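## Task

Scene 1: Remove the black key fob from the drawer of the small wooden box and set it directly on the table surface, not on top of anything. Then close the drawer. The box must stay roughly in its starting spot and orientation, and the second item must remain inside the drawer.

## Robot and tools

ROBOT. There are two arms, left_arm and right_arm. Each is mounted on a tilted plate, and both plates hang from one metal frame behind them. For the clearance check, a plate and its half of the frame belong to that arm. Calibrated base poses in the scene frame: left_arm at (+0.048, +0.320, +0.317) m with quat_wxyz (+0.957, -0.123, +0.264, +0.004); right_arm at (+0.034, -0.209, +0.317) m with quat_wxyz (+0.957, +0.118, +0.266, +0.011). Joint ranges in rad, base to gripper: waist -2.618..3.054, shoulder 0..3.142, elbow 0..3.142 (straight at 2.901), wrist pitch and wrist yaw -1.571..1.571, wrist roll -2.094..2.094.

FRAME. All poses use one scene frame. Its origin is at table-top height, halfway between the nominal arm bases. +x points out over the table, +z points up, and left_arm sits on the +y side. Arm names do not match left or right in the pictures. Each gripper's fingers extend along its own +z axis and separate along its own y axis. end_effector_position is the point between the pads, under 1 cm behind the tips. Reported positions and orientations can be off by a few cm, more at long reach.

ROW FORMAT. Every command row holds 16 numbers, even when only one arm should move: left_arm x, y, z, qw, qx, qy, qz, opening, then right_arm in the same order. x, y, z are an absolute target position in metres and the quaternion (w first) is an absolute target orientation, both in the scene frame, so each arm's part is a pose. Opening runs from -1 (closed, 0 mm gap) to +1 (fully open, about 87 mm); 0.5 gives about 69 mm, 0 about 43 mm, -0.5 about 18 mm. To hold an arm still, resend the whole pose from the last result and the opening it should keep. To keep an orientation, repeat the same target quaternion in every row, not the drifted reported one. The controller limits each step's orientation change to 40 degrees from the measured one.

execute_actions. Argument actions is a list with zero or one item. An empty list is a look: it returns the state and pictures. An item {"rows": [...], "steps": n} plays up to 15 rows, one per 1/30 s step, n at most 15 (default 15, minimum 5); if rows are fewer than steps the last one repeats. An item {"steps": n} without rows is a wait of up to 300 steps counted from the previous result, so your reply time counts toward it. A row is refused (nothing sent) if any target lies more than 0.6 m from that arm's last reported position along any of its gripper's axes. Results are taken 5 steps before an action finishes; those steps then run on. Optional cameras chooses pictures: ["all"], [] or a list of names.

move. target is one 16-number row or a list of up to 15 rows; each gripper follows a straight line toward its pose, without avoiding obstacles or the other arm. speed is m/s, 0.002 to 2.9, default 0.25 (turning up to twice that in rad/s), one value or one per target. blend (metres) rounds corners in a list; 0 stops at each target. All paths finish together, last at least 0.5 s and are cut at 10 s total. Opening changes in the first target are sent at once; later ones are sent on arrival when everything is at rest. blocking=false returns about 0.5 s after the start while the move continues. The result adds a move: line naming the ending (done, off_target, moving, held, fault) and limits (paced means the pose was clipped, held means steps were withheld). done means at rest within 10 mm and 2 degrees; neither done nor off_target says anything about contact. cameras defaults to all.

wait. seconds 0 to 10; lets a running move continue, returning early if it ends. stop brakes a running move; fingers keep moving. zoom_image takes camera (cam_high, cam_low, cam_left_wrist, cam_right_wrist) and region [x0, y0, x1, y1] in pixels, at most 504 by 504, from that camera's newest picture. finished_scene takes scene (1 or 2), grades and ends that scene for good, and starts the next.

RESULTS. Each arm reports end_effector_position, end_effector_quat_wxyz, grip_measured (on the opening scale), Joint positions (last entry is the gripper, 0 closed to 1 open), Joint velocities ("within noise" means at rest), Joint torques (signed toward larger joint values; the first three wrap at ±28 N m) and Hand target (the pose currently being driven to). Grip readings can be off by about 1 mm. To grip, command an opening about 0.04 below the reading at first touch. MOTOR HOT appears at 75 °C; an OVER-TEMPERATURE FAULT at 90 °C folds and disables that arm.

CAMERAS. cam_high, cam_low, cam_left_wrist and cam_right_wrist, all 672x504, with the calibration given; wrist pictures can lag while moving.

CAUTIONS. Do not drop or release moving items, knock anything off the table, or leave the item off the table. Approach contacts slowly and aim only slightly past the contact point. Keep the arms and grippers from striking or squeezing each other. Route paths away from an arm's own base. Avoid long stretched holds or pushing at unreachable poses, which heat the motors. Check the reported pose after each move and correct tilt. Loose objects may occasionally be nudged by outside pushes.

Each tool is called after "Emit:" by a JSON object that holds its "op" and its "data".

## Session

Emit:
{"op": "execute_actions", "data": {"actions": [], "cameras": ["all"]}}

Scene clock: 0.00 s of 6000.00 s.
left_arm: end_effector_position=(+0.0997, +0.1270, +0.2928) grip_measured=+1.000 end_effector_quat_wxyz=(-0.035, +0.687, +0.534, -0.491) | right_arm: end_effector_position=(+0.4544, -0.2631, +0.1802) grip_measured=+1.000 end_effector_quat_wxyz=(+0.210, +0.029, +0.971, -0.113)
Joint positions: left_arm=[-0.98 1.553 0.577 -0.527 0.448 0.878 1] | right_arm=[0.037 1.58 0.906 0.109 0.457 -0.116 1]
Joint velocities: within noise
Joint torques (N m): no reading
Motor temperatures (°C): left_arm=[26 35 37 31 25 28 24] | right_arm=[25 31 31 31 29 29 29]
Heat: left arm: 37 °C; right arm: 31 °C.
Hand target: left_arm +0.1017, +0.1257, +0.2933; -0.031, +0.687, +0.534, -0.491 | right_arm +0.4616, -0.2645, +0.1866; +0.222, +0.034, +0.968, -0.113

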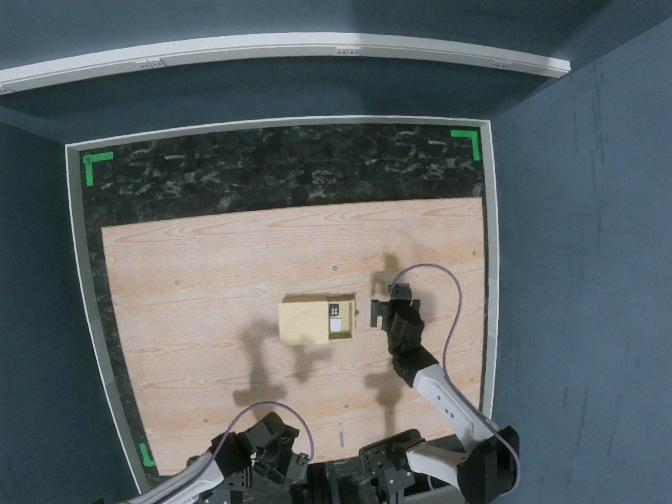

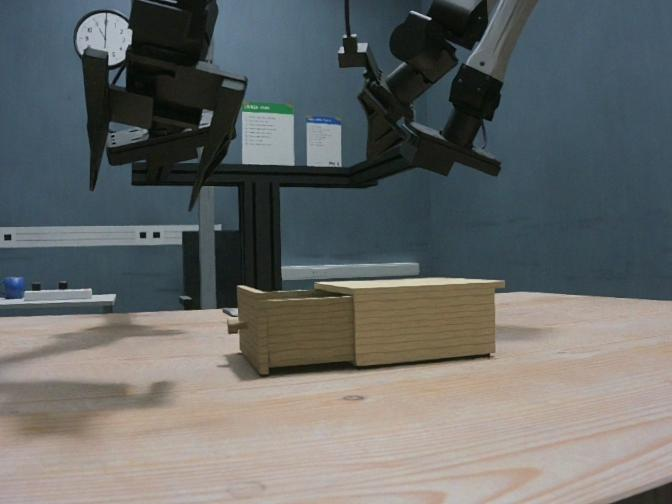

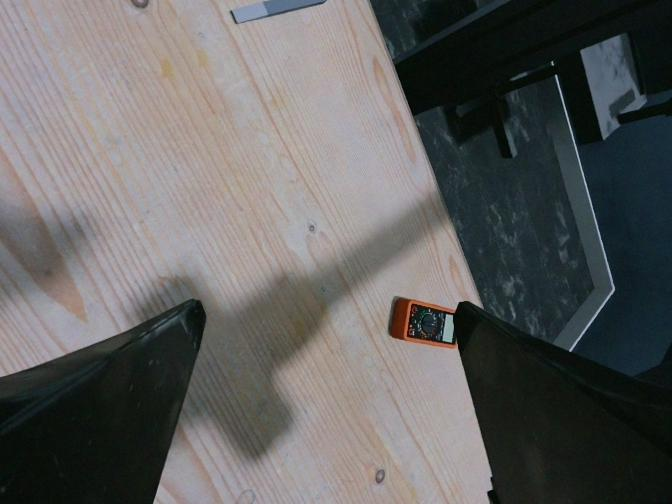

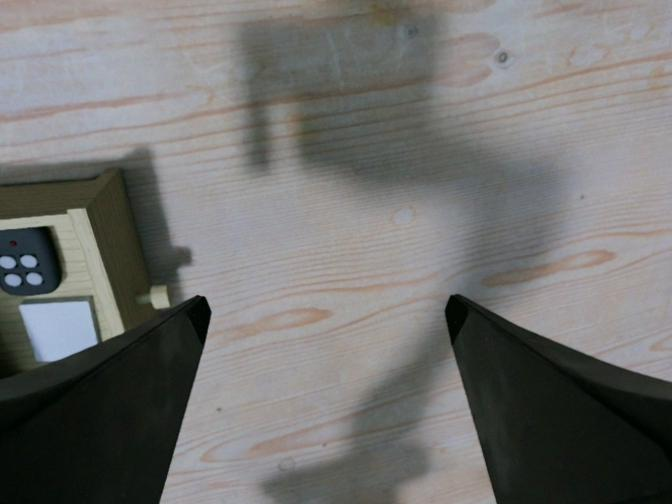

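Emit:
{"op": "zoom_image", "data": {"camera": "cam_high", "region": [260, 270, 440, 405]}}

Emit:
{"op": "zoom_image", "data": {"camera": "cam_right_wrist", "region": [0, 130, 260, 400]}}

Emit:
{"op": "zoom_image", "data": {"camera": "cam_low", "region": [200, 250, 530, 400]}}

Scaled by 2.800 from the camera's 672x504 image, which has a finer 960x720 frame.

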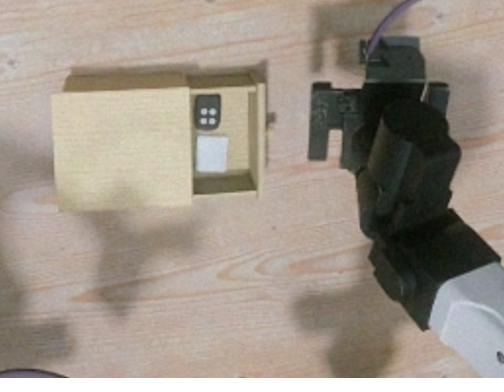

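Scaled by 1.867 from the camera's 672x504 image, which has a finer 960x720 frame.

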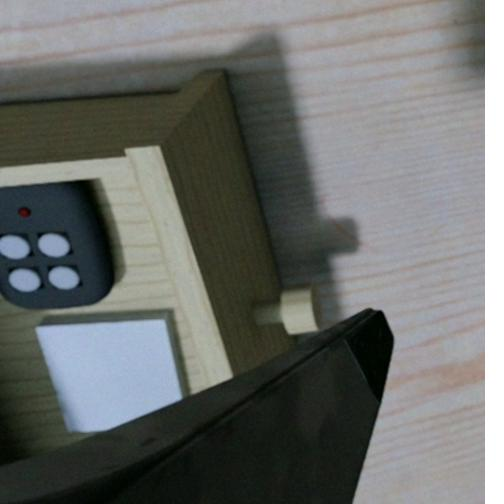

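Scaled by 1.527 from the camera's 672x504 image, which has a finer 960x720 frame.

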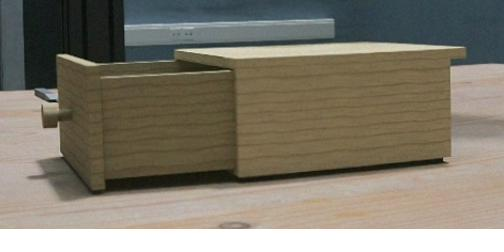

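Emit:
{"op": "move", "data": {"target": [0.0997, 0.1270, 0.2928, -0.035, 0.687, 0.534, -0.491, 1, 0.43, -0.11, 0.2, 0, 0.7071, 0.7071, 0, 1], "speed": 0.35}}

Scene clock: 8.03 s of 6000.00 s.
left_arm: end_effector_position=(+0.0997, +0.1270, +0.2928) grip_measured=+1.000 end_effector_quat_wxyz=(-0.035, +0.687, +0.534, -0.491) | right_arm: end_effector_position=(+0.4332, -0.1160, +0.2027) grip_measured=+1.000 end_effector_quat_wxyz=(+0.008, +0.709, +0.705, +0.005)
Joint positions: left_arm=[-0.98 1.553 0.577 -0.527 0.448 0.878 1] | right_arm=[0.256 1.669 1.152 -0.559 0.368 1.76 1]
Joint velocities: within noise
Joint torques (N m): left_arm=[-3.17 -4.08 3.79 0.43 0.53 0.18] | right_arm=[4.48 -6 6.01 -0.02 0.06 -0.04]
Motor temperatures (°C): left_arm=[26 36 38 31 25 28 24] | right_arm=[25 32 32 31 29 29 29]
Heat: left arm: 38 °C; right arm: 32 °C.
Hand target: left_arm +0.0997, +0.1270, +0.2927; -0.035, +0.687, +0.534, -0.491 | right_arm +0.4298, -0.1100, +0.2000; +0.000, +0.707, +0.707, +0.000
Off the commanded pose: left_arm 0.000 m, 0 deg | right_arm 0.007 m, 1 deg.
Kept back: nothing.
move: done
camera_calibration:
cam_right_wrist: T_world_to_cam=[[-0.999697, -0.0157197, -0.0189186, 0.433321], [-0.024597, 0.641591, 0.766652, -0.0507007], [0.0000864336, 0.766886, -0.641784, 0.355487], [0, 0, 0, 1]] pos_world=[0.431912, -0.233277, 0.275213]

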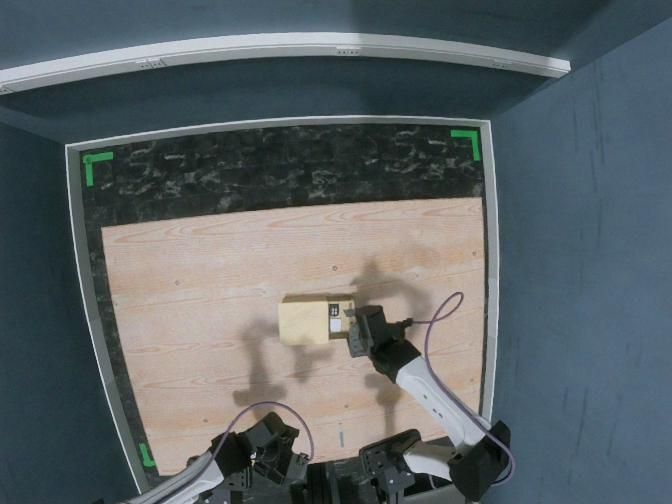

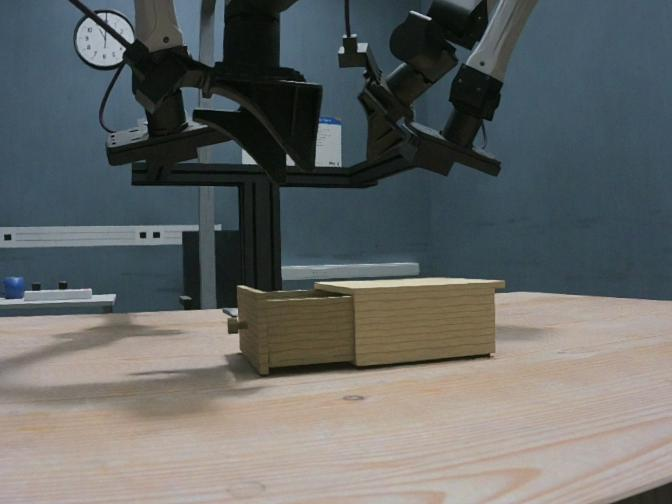

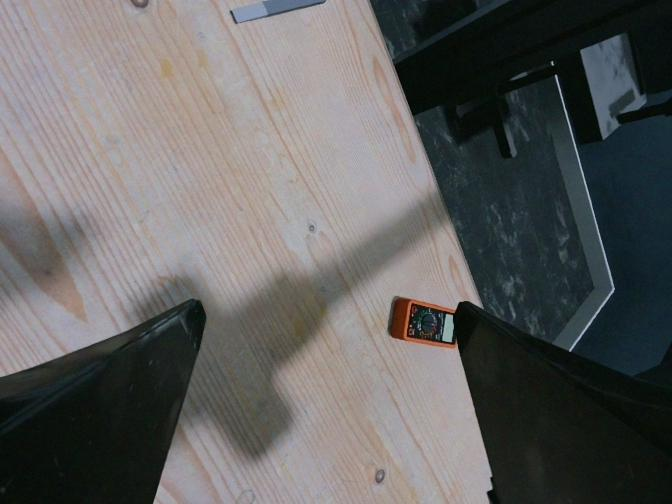

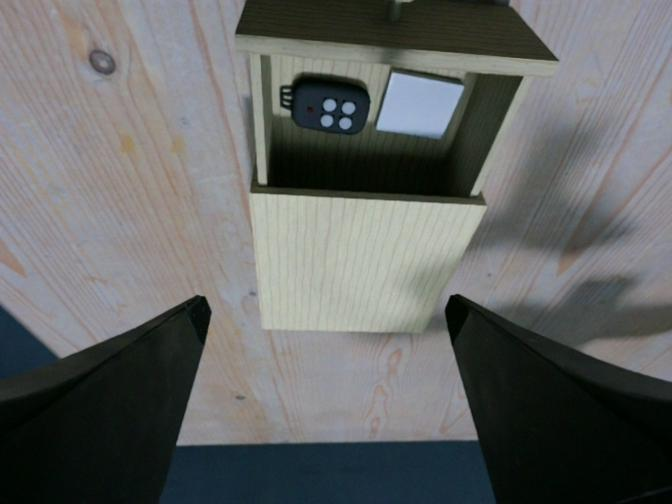

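Emit:
{"op": "zoom_image", "data": {"camera": "cam_right_wrist", "region": [220, 0, 580, 220]}}

Emit:
{"op": "zoom_image", "data": {"camera": "cam_right_wrist", "region": [270, 60, 480, 150]}}

Scaled by 1.400 from the camera's 672x504 image, which has a finer 960x720 frame.

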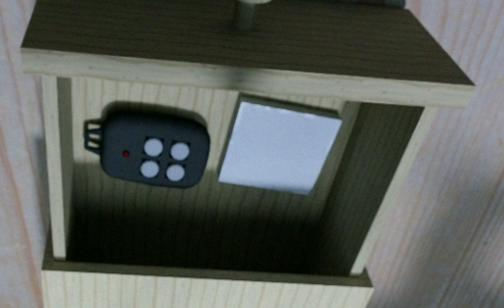

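Scaled by 2.400 from the camera's 672x504 image, which has a finer 960x720 frame.

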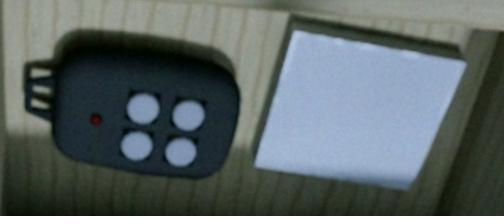

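Emit:
{"op": "zoom_image", "data": {"camera": "cam_low", "region": [90, 0, 360, 200]}}

Emit:
{"op": "zoom_image", "data": {"camera": "cam_high", "region": [260, 270, 460, 410]}}

Scaled by 1.867 from the camera's 672x504 image, which has a finer 960x720 frame.

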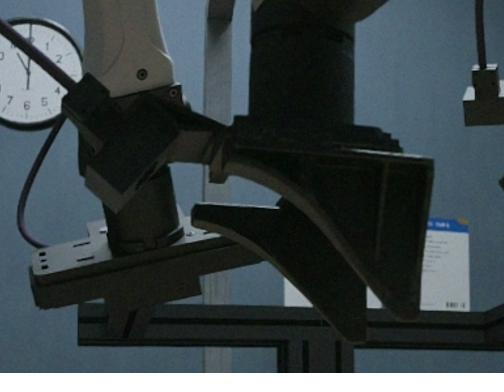

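Scaled by 2.520 from the camera's 672x504 image, which has a finer 960x720 frame.

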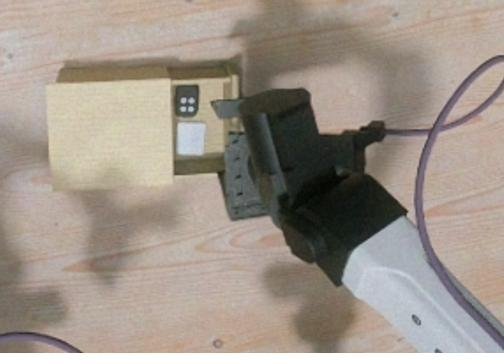

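Emit:
{"op": "zoom_image", "data": {"camera": "cam_right_wrist", "region": [80, 260, 600, 504]}}

Region (80, 260, 600, 504) is 520x244 pixels. A region can be at most 504 by 504 pixels.

Emit:
{"op": "zoom_image", "data": {"camera": "cam_right_wrist", "region": [100, 270, 300, 420]}}

Emit:
{"op": "zoom_image", "data": {"camera": "cam_right_wrist", "region": [400, 270, 600, 420]}}

Scaled by 2.520 from the camera's 672x504 image, which has a finer 960x720 frame.

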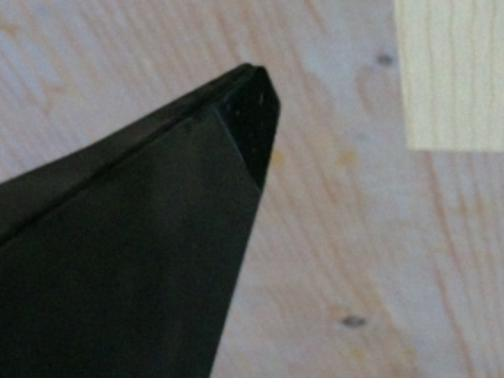

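Scaled by 2.520 from the camera's 672x504 image, which has a finer 960x720 frame.

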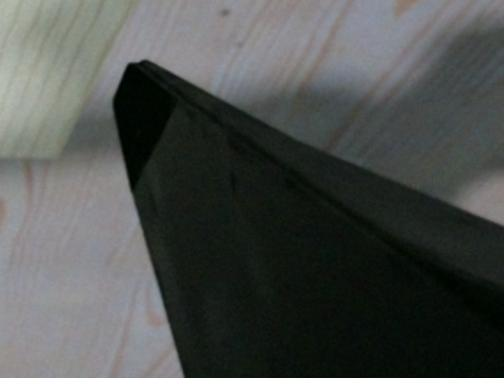

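Emit:
{"op": "move", "data": {"target": [0.0997, 0.1270, 0.2928, -0.035, 0.687, 0.534, -0.491, 1, 0.437, -0.125, 0.2, 0, 0, 1, 0, 1], "speed": 0.4, "cameras": ["cam_high", "cam_low", "cam_right_wrist"]}}

Emit:
{"op": "zoom_image", "data": {"camera": "cam_low", "region": [90, 0, 360, 240]}}

Emit:
{"op": "zoom_image", "data": {"camera": "cam_right_wrist", "region": [100, 150, 580, 450]}}

Scene clock: 16.43 s of 6000.00 s.
left_arm: end_effector_position=(+0.0997, +0.1270, +0.2928) grip_measured=+1.000 end_effector_quat_wxyz=(-0.035, +0.687, +0.534, -0.491) | right_arm: end_effector_position=(+0.4334, -0.1294, +0.2009) grip_measured=+1.000 end_effector_quat_wxyz=(-0.001, +0.012, +1.000, +0.003)
Joint positions: left_arm=[-0.98 1.553 0.577 -0.527 0.448 0.878 1] | right_arm=[0.295 1.839 1.425 -0.693 0.372 0.251 1]
Joint velocities: within noise
Joint torques (N m): left_arm=[-3.23 -4.14 3.79 0.43 0.53 0.19] | right_arm=[5.57 -7.23 8.14 0.08 0.14 -0.25]
Motor temperatures (°C): left_arm=[26 37 38 31 25 28 24] | right_arm=[26 33 32 31 28 29 29]
Heat: left arm: 38 °C; right arm: 33 °C.
Hand target: left_arm +0.0997, +0.1270, +0.2927; -0.035, +0.687, +0.534, -0.491 | right_arm +0.4370, -0.1250, +0.2001; +0.001, +0.000, +1.000, +0.000
Off the commanded pose: left_arm 0.000 m, 0 deg | right_arm 0.006 m, 1 deg.
Kept back: nothing.
move: done
camera_calibration:
cam_right_wrist: T_world_to_cam=[[-0.0026174, -0.999966, -0.00776218, -0.128464], [-0.636374, -0.004322, 0.771368, 0.139898], [-0.771376, 0.00695863, -0.636342, 0.59958], [0, 0, 0, 1]] pos_world=[0.551193, -0.132028, 0.272627]
Images, in order (width x height): cam_high 672x504, cam_low 672x504, cam_right_wrist 672x504.

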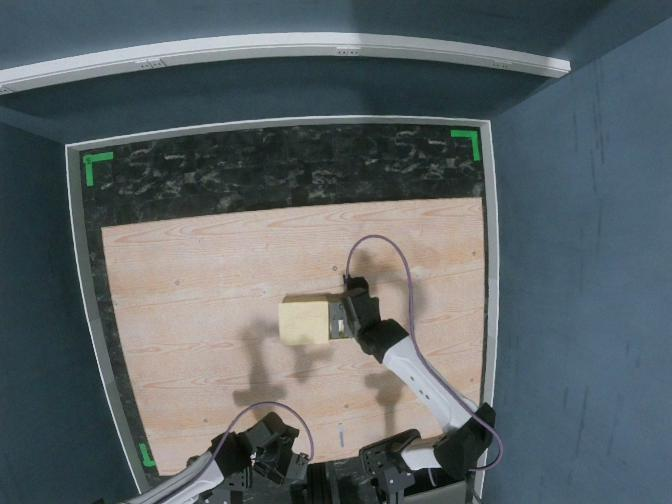

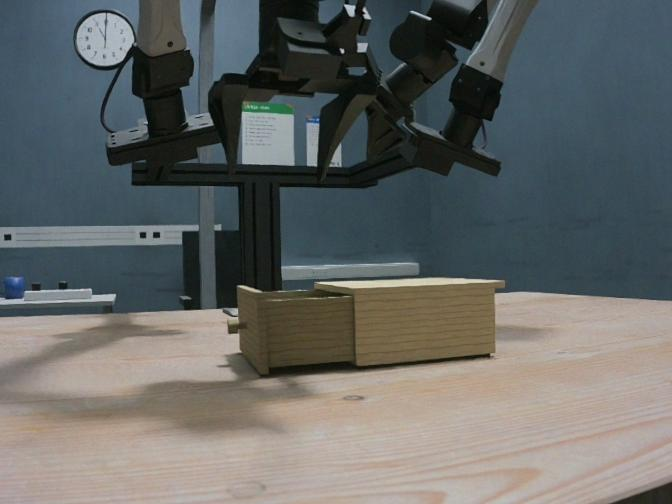

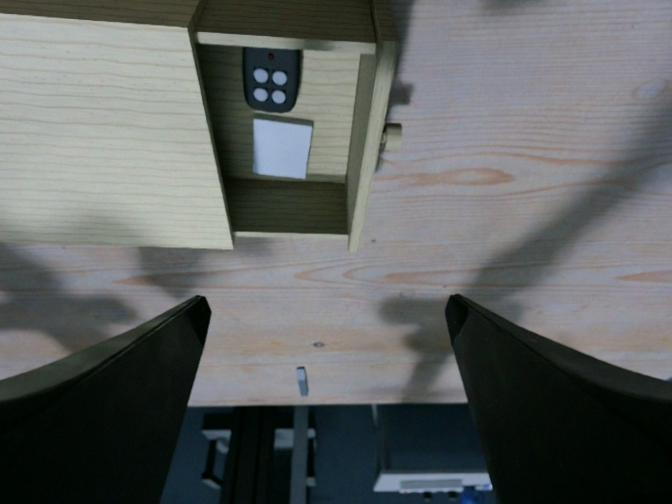

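Scaled by 1.867 from the camera's 672x504 image, which has a finer 960x720 frame.

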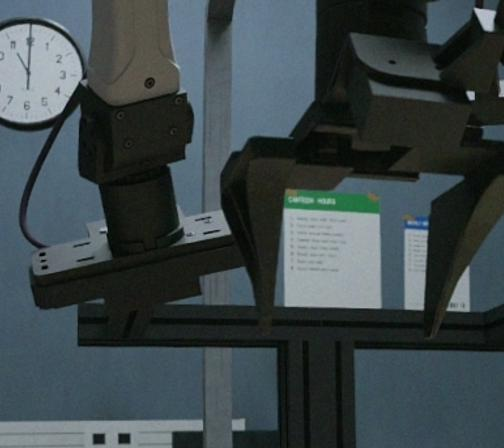

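Scaled by 1.050 from the camera's 672x504 image, which has a finer 960x720 frame.

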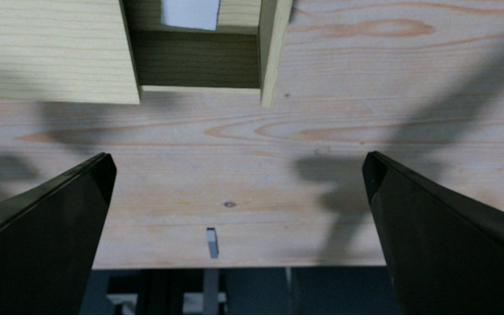

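Emit:
{"op": "zoom_image", "data": {"camera": "cam_low", "region": [200, 60, 400, 190]}}

Emit:
{"op": "zoom_image", "data": {"camera": "cam_right_wrist", "region": [170, 0, 430, 260]}}

Scaled by 2.520 from the camera's 672x504 image, which has a finer 960x720 frame.

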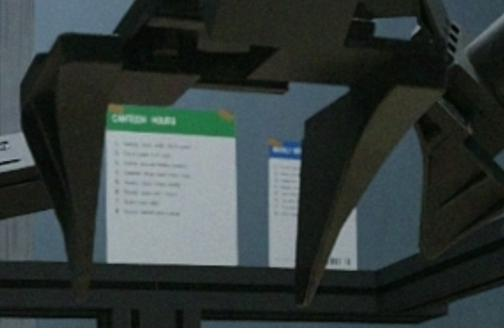

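Scaled by 1.938 from the camera's 672x504 image, which has a finer 960x720 frame.

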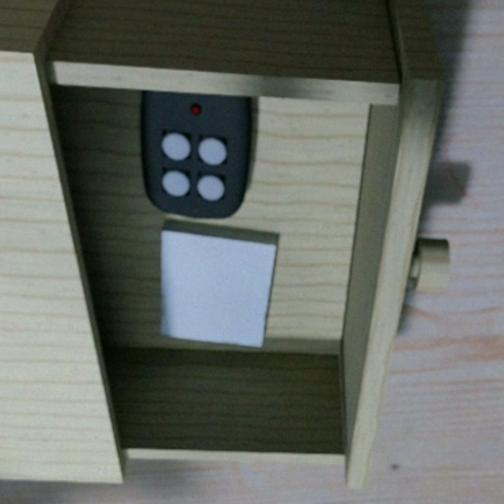

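Emit:
{"op": "move", "data": {"target": [0.0997, 0.1270, 0.2928, -0.035, 0.687, 0.534, -0.491, 1, 0.43, -0.115, 0.12, 0, 0, 1, 0, -0.9], "speed": 0.25, "cameras": ["cam_high", "cam_low", "cam_right_wrist"]}}

Emit:
{"op": "zoom_image", "data": {"camera": "cam_right_wrist", "region": [170, 0, 500, 330]}}

Emit:
{"op": "zoom_image", "data": {"camera": "cam_low", "region": [200, 130, 500, 390]}}

Scene clock: 21.13 s of 6000.00 s.
left_arm: end_effector_position=(+0.0997, +0.1270, +0.2928) grip_measured=+1.000 end_effector_quat_wxyz=(-0.035, +0.687, +0.534, -0.491) | right_arm: end_effector_position=(+0.4272, -0.1144, +0.1256) grip_measured=-0.900 end_effector_quat_wxyz=(-0.004, -0.002, +1.000, -0.003)
Joint positions: left_arm=[-0.98 1.553 0.577 -0.527 0.448 0.878 1] | right_arm=[0.27 2.035 1.411 -0.482 0.371 0.203 0.05]
Joint velocities: within noise
Joint torques (N m): left_arm=[-3.21 -4.08 3.77 0.43 0.54 0.18] | right_arm=[3.77 -8.09 5.07 0.32 -0.07 -0.21]
Motor temperatures (°C): left_arm=[26 37 38 31 25 28 24] | right_arm=[26 33 32 31 28 29 29]
Heat: left arm: 38 °C; right arm: 33 °C.
Hand target: left_arm +0.0997, +0.1270, +0.2927; -0.035, +0.687, +0.534, -0.491 | right_arm +0.4299, -0.1150, +0.1201; +0.000, +0.000, +1.000, +0.000
Off the commanded pose: left_arm 0.000 m, 0 deg | right_arm 0.006 m, 1 deg.
Kept back: nothing.
move: done
camera_calibration:
cam_right_wrist: T_world_to_cam=[[0.0240986, -0.999703, 0.00364536, -0.126883], [-0.632422, -0.0124207, 0.774525, 0.191112], [-0.774249, -0.0209703, -0.632533, 0.544304], [0, 0, 0, 1]] pos_world=[0.545348, -0.113057, 0.196732]
Images, in order (width x height): cam_high 672x504, cam_low 672x504, cam_right_wrist 672x504.

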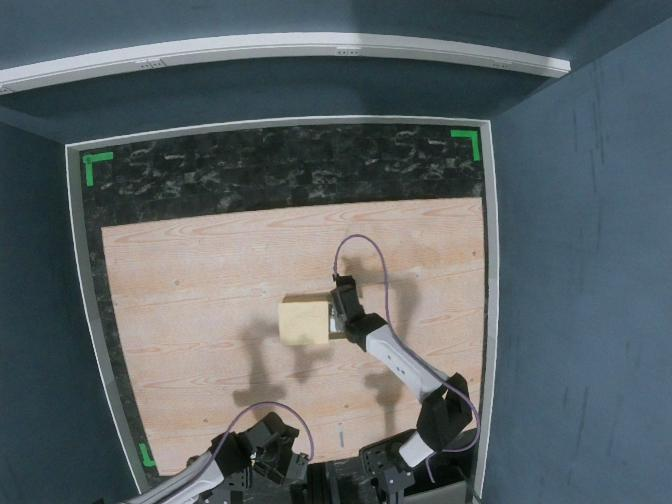

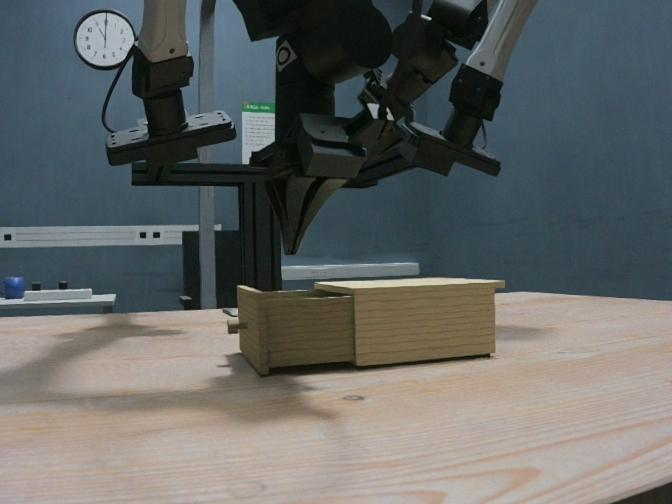

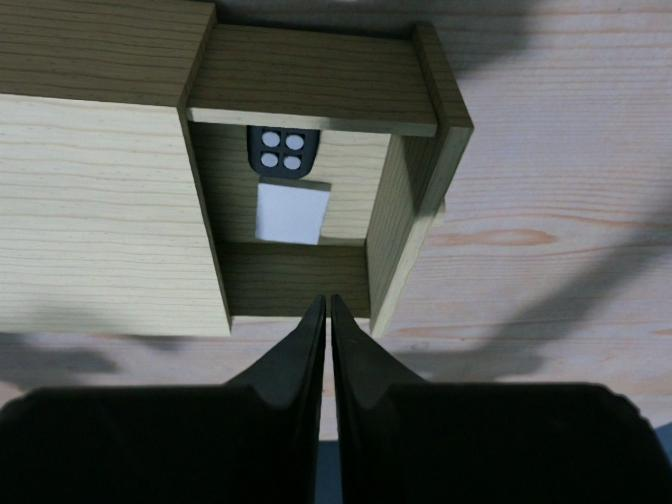

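Scaled by 1.527 from the camera's 672x504 image, which has a finer 960x720 frame.

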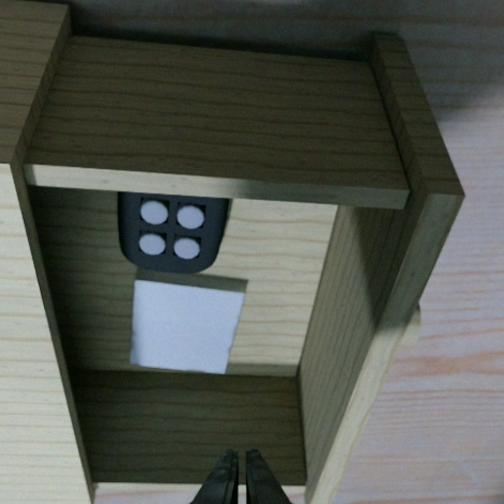

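Scaled by 1.680 from the camera's 672x504 image, which has a finer 960x720 frame.

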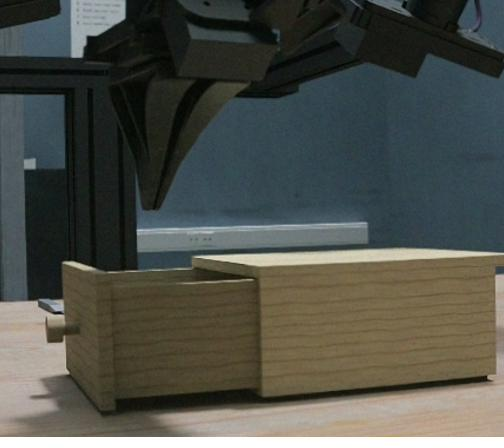

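Emit:
{"op": "move", "data": {"target": [[0.0997, 0.1270, 0.2928, -0.035, 0.687, 0.534, -0.491, 1, 0.398, -0.118, 0.066, 0, 0, 1, 0, -0.9]], "speed": 0.15, "cameras": ["cam_low", "cam_right_wrist"]}}

Emit:
{"op": "zoom_image", "data": {"camera": "cam_low", "region": [200, 200, 500, 390]}}

Scene clock: 23.57 s of 6000.00 s.
left_arm: end_effector_position=(+0.0997, +0.1270, +0.2928) grip_measured=+1.000 end_effector_quat_wxyz=(-0.035, +0.687, +0.534, -0.491) | right_arm: end_effector_position=(+0.3973, -0.1168, +0.0720) grip_measured=-0.900 end_effector_quat_wxyz=(-0.002, -0.002, +1.000, -0.003)
Joint positions: left_arm=[-0.98 1.553 0.577 -0.527 0.448 0.878 1] | right_arm=[0.231 2.128 1.288 -0.249 0.353 0.165 0.05]
Joint velocities: within noise
Joint torques (N m): left_arm=[-3.23 -4.07 3.75 0.43 0.53 0.18] | right_arm=[3.58 -7.65 3.45 0.37 -0.06 -0.24]
Motor temperatures (°C): left_arm=[26 37 39 30 25 28 24] | right_arm=[26 34 32 31 28 29 29]
Heat: left arm: 39 °C; right arm: 34 °C.
Hand target: left_arm +0.0997, +0.1270, +0.2927; -0.035, +0.687, +0.534, -0.491 | right_arm +0.3978, -0.1180, +0.0661; +0.000, +0.000, +1.000, +0.000
Off the commanded pose: left_arm 0.000 m, 0 deg | right_arm 0.006 m, 0 deg.
Kept back: nothing.
move: done
camera_calibration:
cam_right_wrist: T_world_to_cam=[[0.0238318, -0.999711, 0.00323292, -0.128265], [-0.634404, -0.0126239, 0.772899, 0.214569], [-0.772634, -0.0204705, -0.634521, 0.48674], [0, 0, 0, 1]] pos_world=[0.515252, -0.115556, 0.143421]
Images, in order (width x height): cam_low 672x504, cam_right_wrist 672x504.

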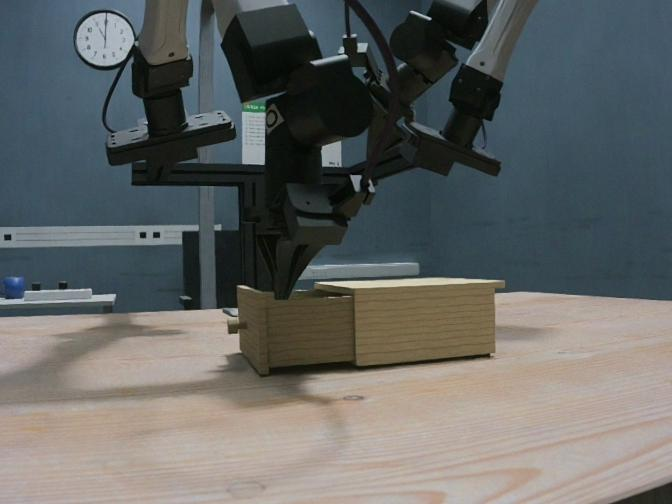

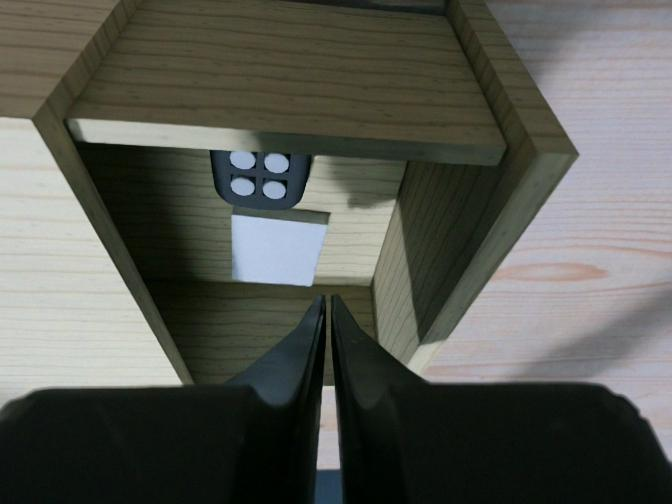

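Scaled by 1.680 from the camera's 672x504 image, which has a finer 960x720 frame.

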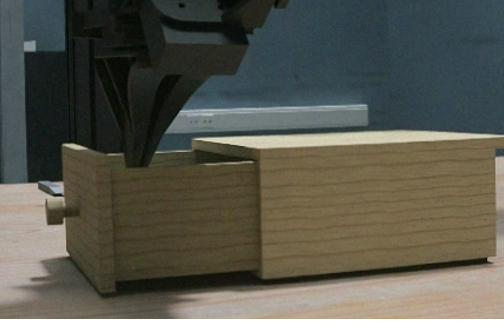

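Emit:
{"op": "move", "data": {"target": [[0.0997, 0.1270, 0.2928, -0.035, 0.687, 0.534, -0.491, 1, 0.398, -0.122, 0.053, 0, 0, 1, 0, -0.9], [0.0997, 0.1270, 0.2928, -0.035, 0.687, 0.534, -0.491, 1, 0.398, -0.138, 0.052, 0, 0, 1, 0, -0.9], [0.0997, 0.1270, 0.2928, -0.035, 0.687, 0.534, -0.491, 1, 0.398, -0.156, 0.052, 0, 0, 1, 0, -0.9]], "speed": [0.12, 0.12, 0.04], "blend": [0.01, 0, 0], "cameras": ["cam_high", "cam_low", "cam_right_wrist"]}}

Emit:
{"op": "zoom_image", "data": {"camera": "cam_low", "region": [200, 200, 530, 390]}}

Emit:
{"op": "zoom_image", "data": {"camera": "cam_high", "region": [260, 270, 460, 410]}}

Scene clock: 25.63 s of 6000.00 s.
left_arm: end_effector_position=(+0.0997, +0.1270, +0.2928) grip_measured=+1.000 end_effector_quat_wxyz=(-0.035, +0.687, +0.534, -0.491) | right_arm: end_effector_position=(+0.3958, -0.1389, +0.0534) grip_measured=-0.900 end_effector_quat_wxyz=(-0.005, -0.001, +1.000, +0.019)
Joint positions: left_arm=[-0.98 1.553 0.577 -0.527 0.448 0.878 1] | right_arm=[0.146 2.147 1.269 -0.187 0.27 0.088 0.05]
Joint velocities: within noise
Joint torques (N m): left_arm=[-3.19 -4.08 3.75 0.43 0.53 0.19] | right_arm=[1.65 -9.51 2.3 0.26 0.26 -0.36]
Motor temperatures (°C): left_arm=[27 37 39 30 25 28 24] | right_arm=[26 34 32 31 28 29 29]
Heat: left arm: 39 °C; right arm: 34 °C.
Hand target: left_arm +0.0997, +0.1270, +0.2927; -0.035, +0.687, +0.534, -0.491 | right_arm +0.3978, -0.1557, +0.0522; -0.001, +0.000, +1.000, +0.000
Off the commanded pose: left_arm 0.000 m, 0 deg | right_arm 0.017 m, 2 deg.
Kept back: nothing.
move: off_target (right_arm); blend cut to 0.0069 m at target 1
camera_calibration:
cam_right_wrist: T_world_to_cam=[[0.0224155, -0.998957, -0.0397908, -0.147324], [-0.630421, -0.0450139, 0.774947, 0.221537], [-0.775929, 0.0077142, -0.630773, 0.478372], [0, 0, 0, 1]] pos_world=[0.514147, -0.140888, 0.124203]
Images, in order (width x height): cam_high 672x504, cam_low 672x504, cam_right_wrist 672x504.

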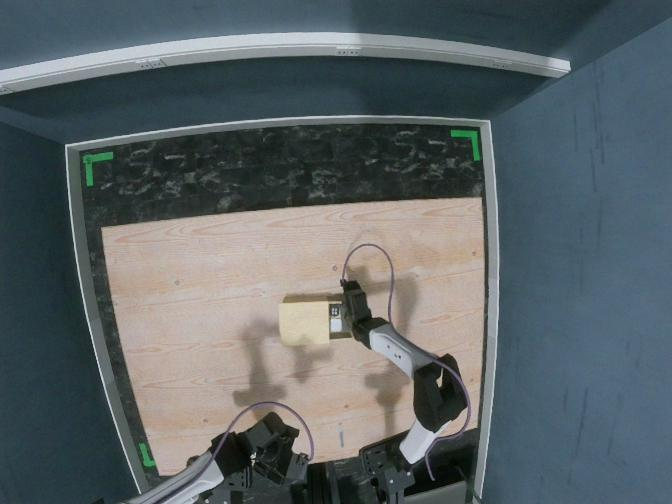

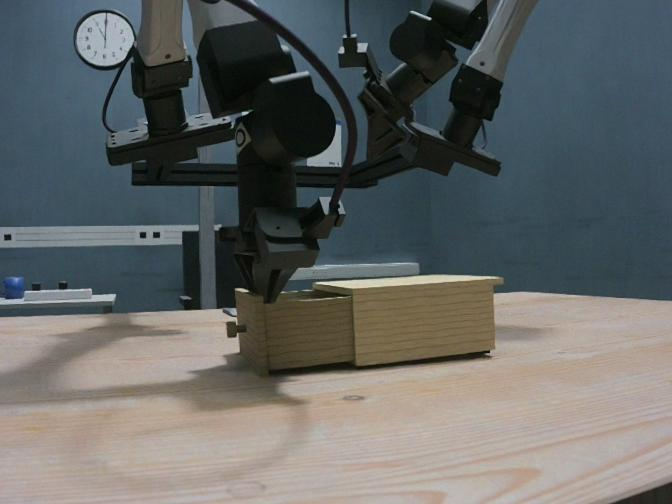

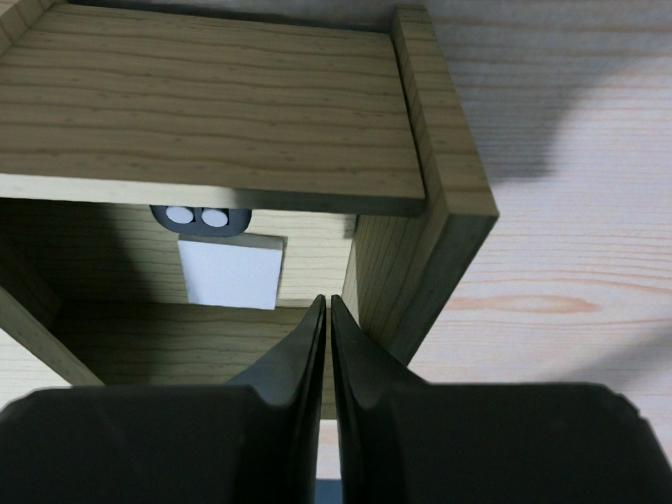

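Scaled by 1.527 from the camera's 672x504 image, which has a finer 960x720 frame.

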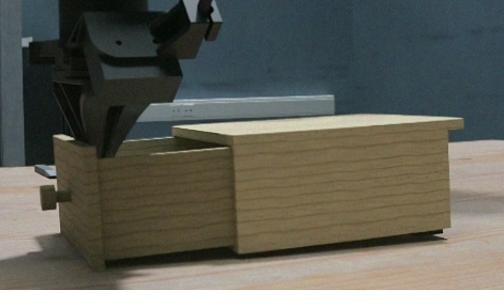

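Scaled by 2.520 from the camera's 672x504 image, which has a finer 960x720 frame.

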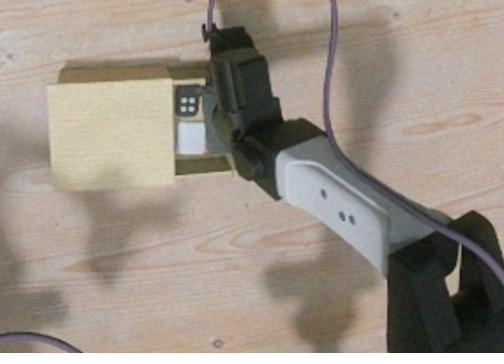

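Emit:
{"op": "move", "data": {"target": [[0.0997, 0.1270, 0.2928, -0.035, 0.687, 0.534, -0.491, 1, 0.398, -0.122, 0.053, 0, 0, 1, 0, -0.9]], "speed": [0.06], "cameras": ["cam_high", "cam_low", "cam_right_wrist"]}}

Emit:
{"op": "zoom_image", "data": {"camera": "cam_low", "region": [200, 200, 530, 390]}}

Emit:
{"op": "zoom_image", "data": {"camera": "cam_high", "region": [260, 270, 460, 410]}}

Scene clock: 26.90 s of 6000.00 s.
left_arm: end_effector_position=(+0.0997, +0.1270, +0.2928) grip_measured=+1.000 end_effector_quat_wxyz=(-0.035, +0.687, +0.534, -0.491) | right_arm: end_effector_position=(+0.3986, -0.1260, +0.0564) grip_measured=-0.900 end_effector_quat_wxyz=(+0.003, -0.001, +1.000, +0.005)
Joint positions: left_arm=[-0.98 1.553 0.577 -0.527 0.448 0.878 1] | right_arm=[0.191 2.157 1.282 -0.19 0.32 0.125 0.05]
Joint velocities: within noise
Joint torques (N m): left_arm=[-3.21 -4.07 3.75 0.43 0.53 0.18] | right_arm=[5.42 -7.2 5.01 0.16 0.16 -0.05]
Motor temperatures (°C): left_arm=[27 37 39 30 25 28 24] | right_arm=[26 34 32 31 28 29 29]
Heat: left arm: 39 °C; right arm: 34 °C.
Hand target: left_arm +0.0997, +0.1270, +0.2927; -0.035, +0.687, +0.534, -0.491 | right_arm +0.3980, -0.1220, +0.0531; +0.000, +0.000, +1.000, +0.000
Off the commanded pose: left_arm 0.000 m, 0 deg | right_arm 0.005 m, 1 deg.
Kept back: nothing.
move: done
camera_calibration:
cam_right_wrist: T_world_to_cam=[[0.0219236, -0.999688, -0.01198, -0.13585], [-0.642045, -0.0232636, 0.766314, 0.229499], [-0.766354, -0.0091086, -0.642354, 0.47699], [0, 0, 0, 1]] pos_world=[0.51587, -0.126124, 0.128901]
Images, in order (width x height): cam_high 672x504, cam_low 672x504, cam_right_wrist 672x504.

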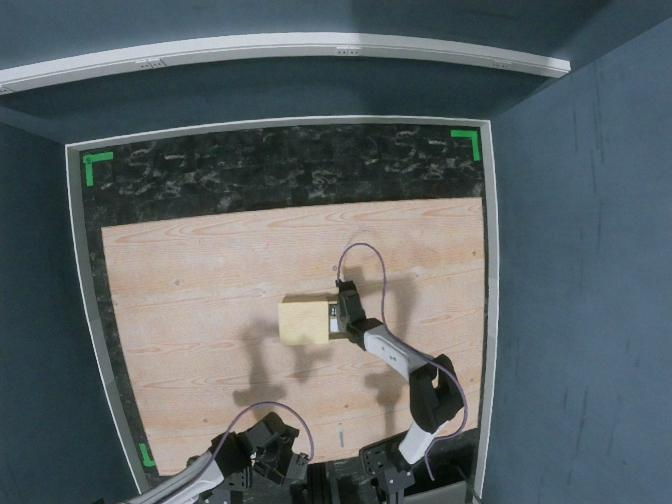

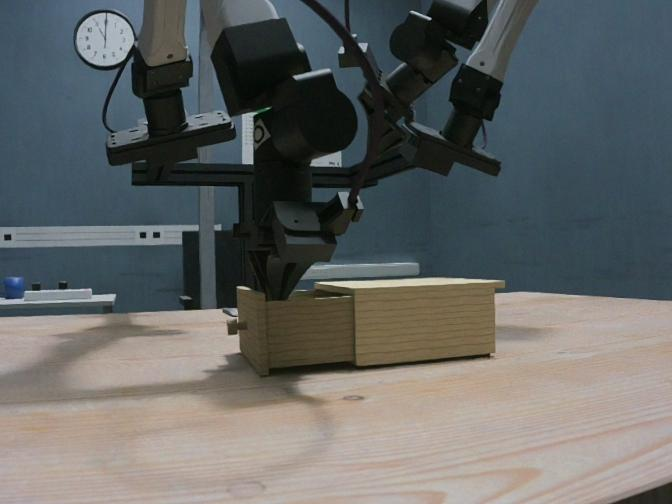

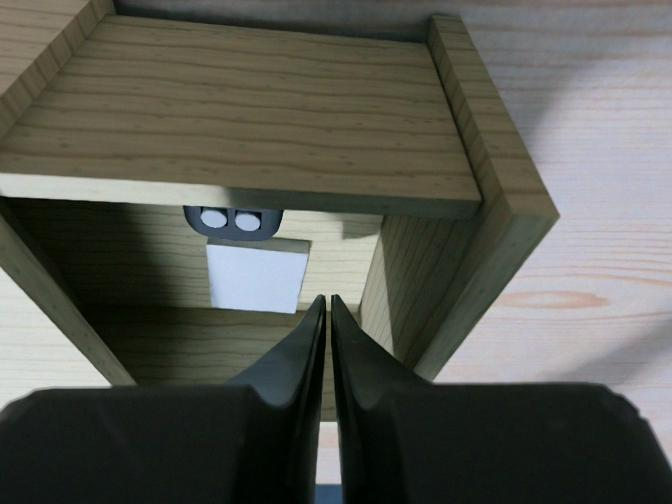

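Scaled by 1.527 from the camera's 672x504 image, which has a finer 960x720 frame.

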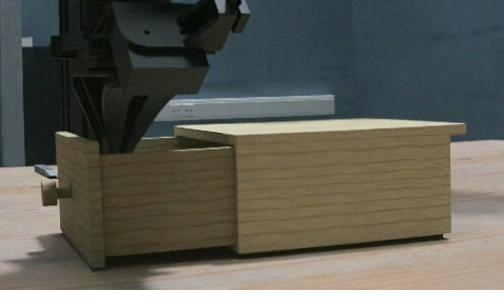

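Scaled by 2.520 from the camera's 672x504 image, which has a finer 960x720 frame.

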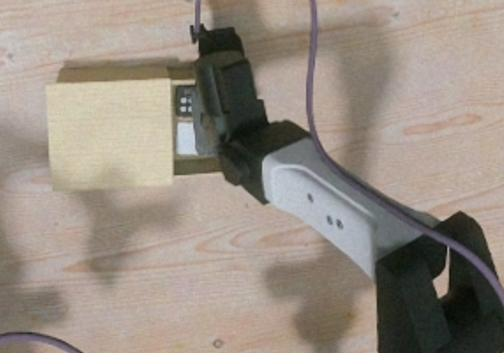

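Emit:
{"op": "move", "data": {"target": [[0.0997, 0.1270, 0.2928, -0.035, 0.687, 0.534, -0.491, 1, 0.410, -0.120, 0.11, 0, 0, 1, 0, -0.9], [0.0997, 0.1270, 0.2928, -0.035, 0.687, 0.534, -0.491, 1, 0.432, -0.0954, 0.103, 0, 0, 0.9848, 0.1736, -0.9]], "speed": [0.2, 0.2], "blend": [0.02, 0], "cameras": ["cam_high", "cam_low", "cam_right_wrist"]}}

Emit:
{"op": "zoom_image", "data": {"camera": "cam_low", "region": [200, 150, 530, 390]}}

Emit:
{"op": "zoom_image", "data": {"camera": "cam_right_wrist", "region": [100, 50, 500, 400]}}

Scene clock: 29.90 s of 6000.00 s.
left_arm: end_effector_position=(+0.0997, +0.1270, +0.2928) grip_measured=+1.000 end_effector_quat_wxyz=(-0.035, +0.687, +0.534, -0.491) | right_arm: end_effector_position=(+0.4233, -0.0934, +0.1023) grip_measured=-0.900 end_effector_quat_wxyz=(-0.009, +0.000, +0.986, +0.169)
Joint positions: left_arm=[-0.98 1.553 0.577 -0.527 0.448 0.878 1] | right_arm=[0.155 2.065 1.358 -0.339 -0.026 0.094 0.05]
Joint velocities: within noise
Joint torques (N m): left_arm=[-3.19 -4.1 3.75 0.43 0.53 0.18] | right_arm=[3.29 -8.99 6.16 0.22 -0.28 -0.28]
Motor temperatures (°C): left_arm=[27 37 39 30 25 28 24] | right_arm=[26 35 32 31 28 29 29]
Heat: left arm: 39 °C; right arm: 35 °C.
Hand target: left_arm +0.0997, +0.1270, +0.2927; -0.035, +0.687, +0.534, -0.491 | right_arm +0.4319, -0.0955, +0.1031; +0.000, +0.000, +0.985, +0.173
Off the commanded pose: left_arm 0.000 m, 0 deg | right_arm 0.009 m, 1 deg.
Kept back: nothing.
move: done
camera_calibration:
cam_right_wrist: T_world_to_cam=[[0.0175231, -0.942348, -0.334175, -0.0630013], [-0.624579, -0.271309, 0.73232, 0.183831], [-0.780765, 0.195886, -0.593325, 0.545903], [0, 0, 0, 1]] pos_world=[0.542143, -0.116429, 0.168221]
Images, in order (width x height): cam_high 672x504, cam_low 672x504, cam_right_wrist 672x504.

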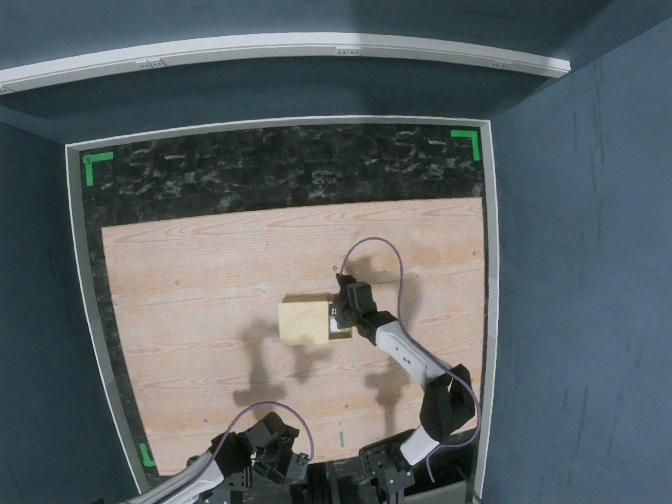

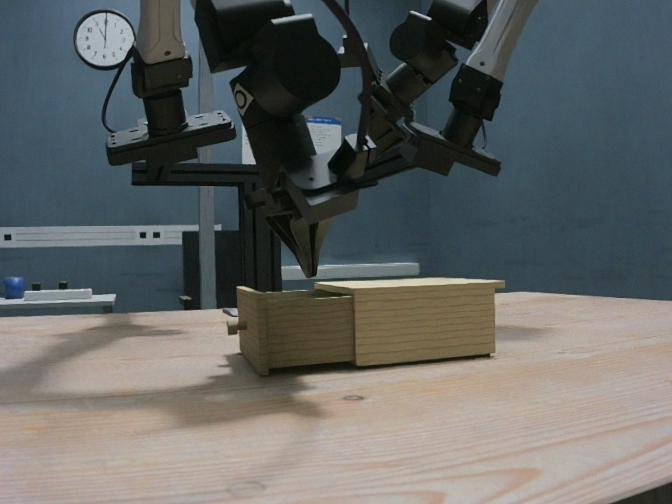

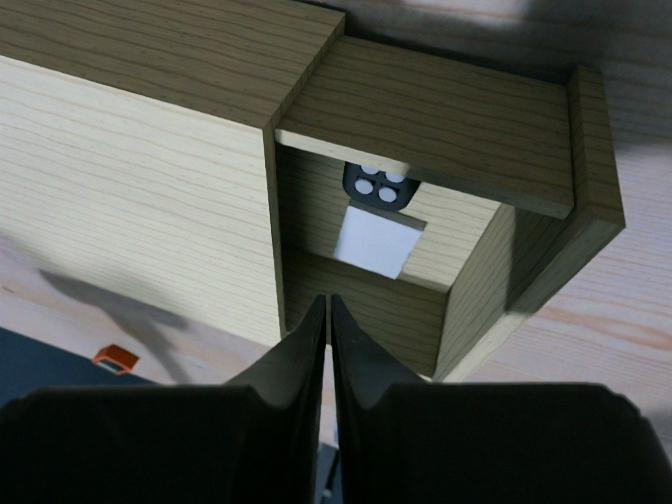

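Scaled by 1.527 from the camera's 672x504 image, which has a finer 960x720 frame.

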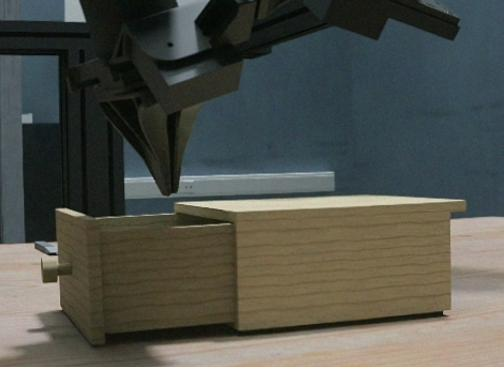

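Scaled by 1.260 from the camera's 672x504 image, which has a finer 960x720 frame.

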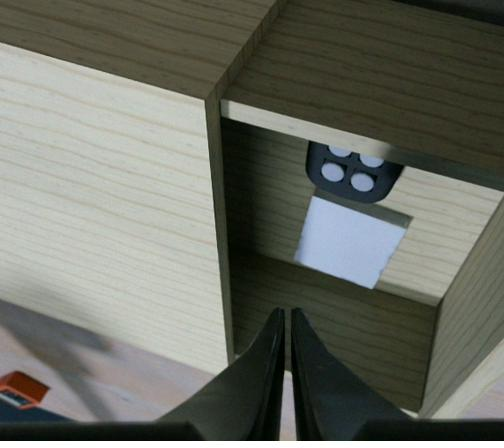

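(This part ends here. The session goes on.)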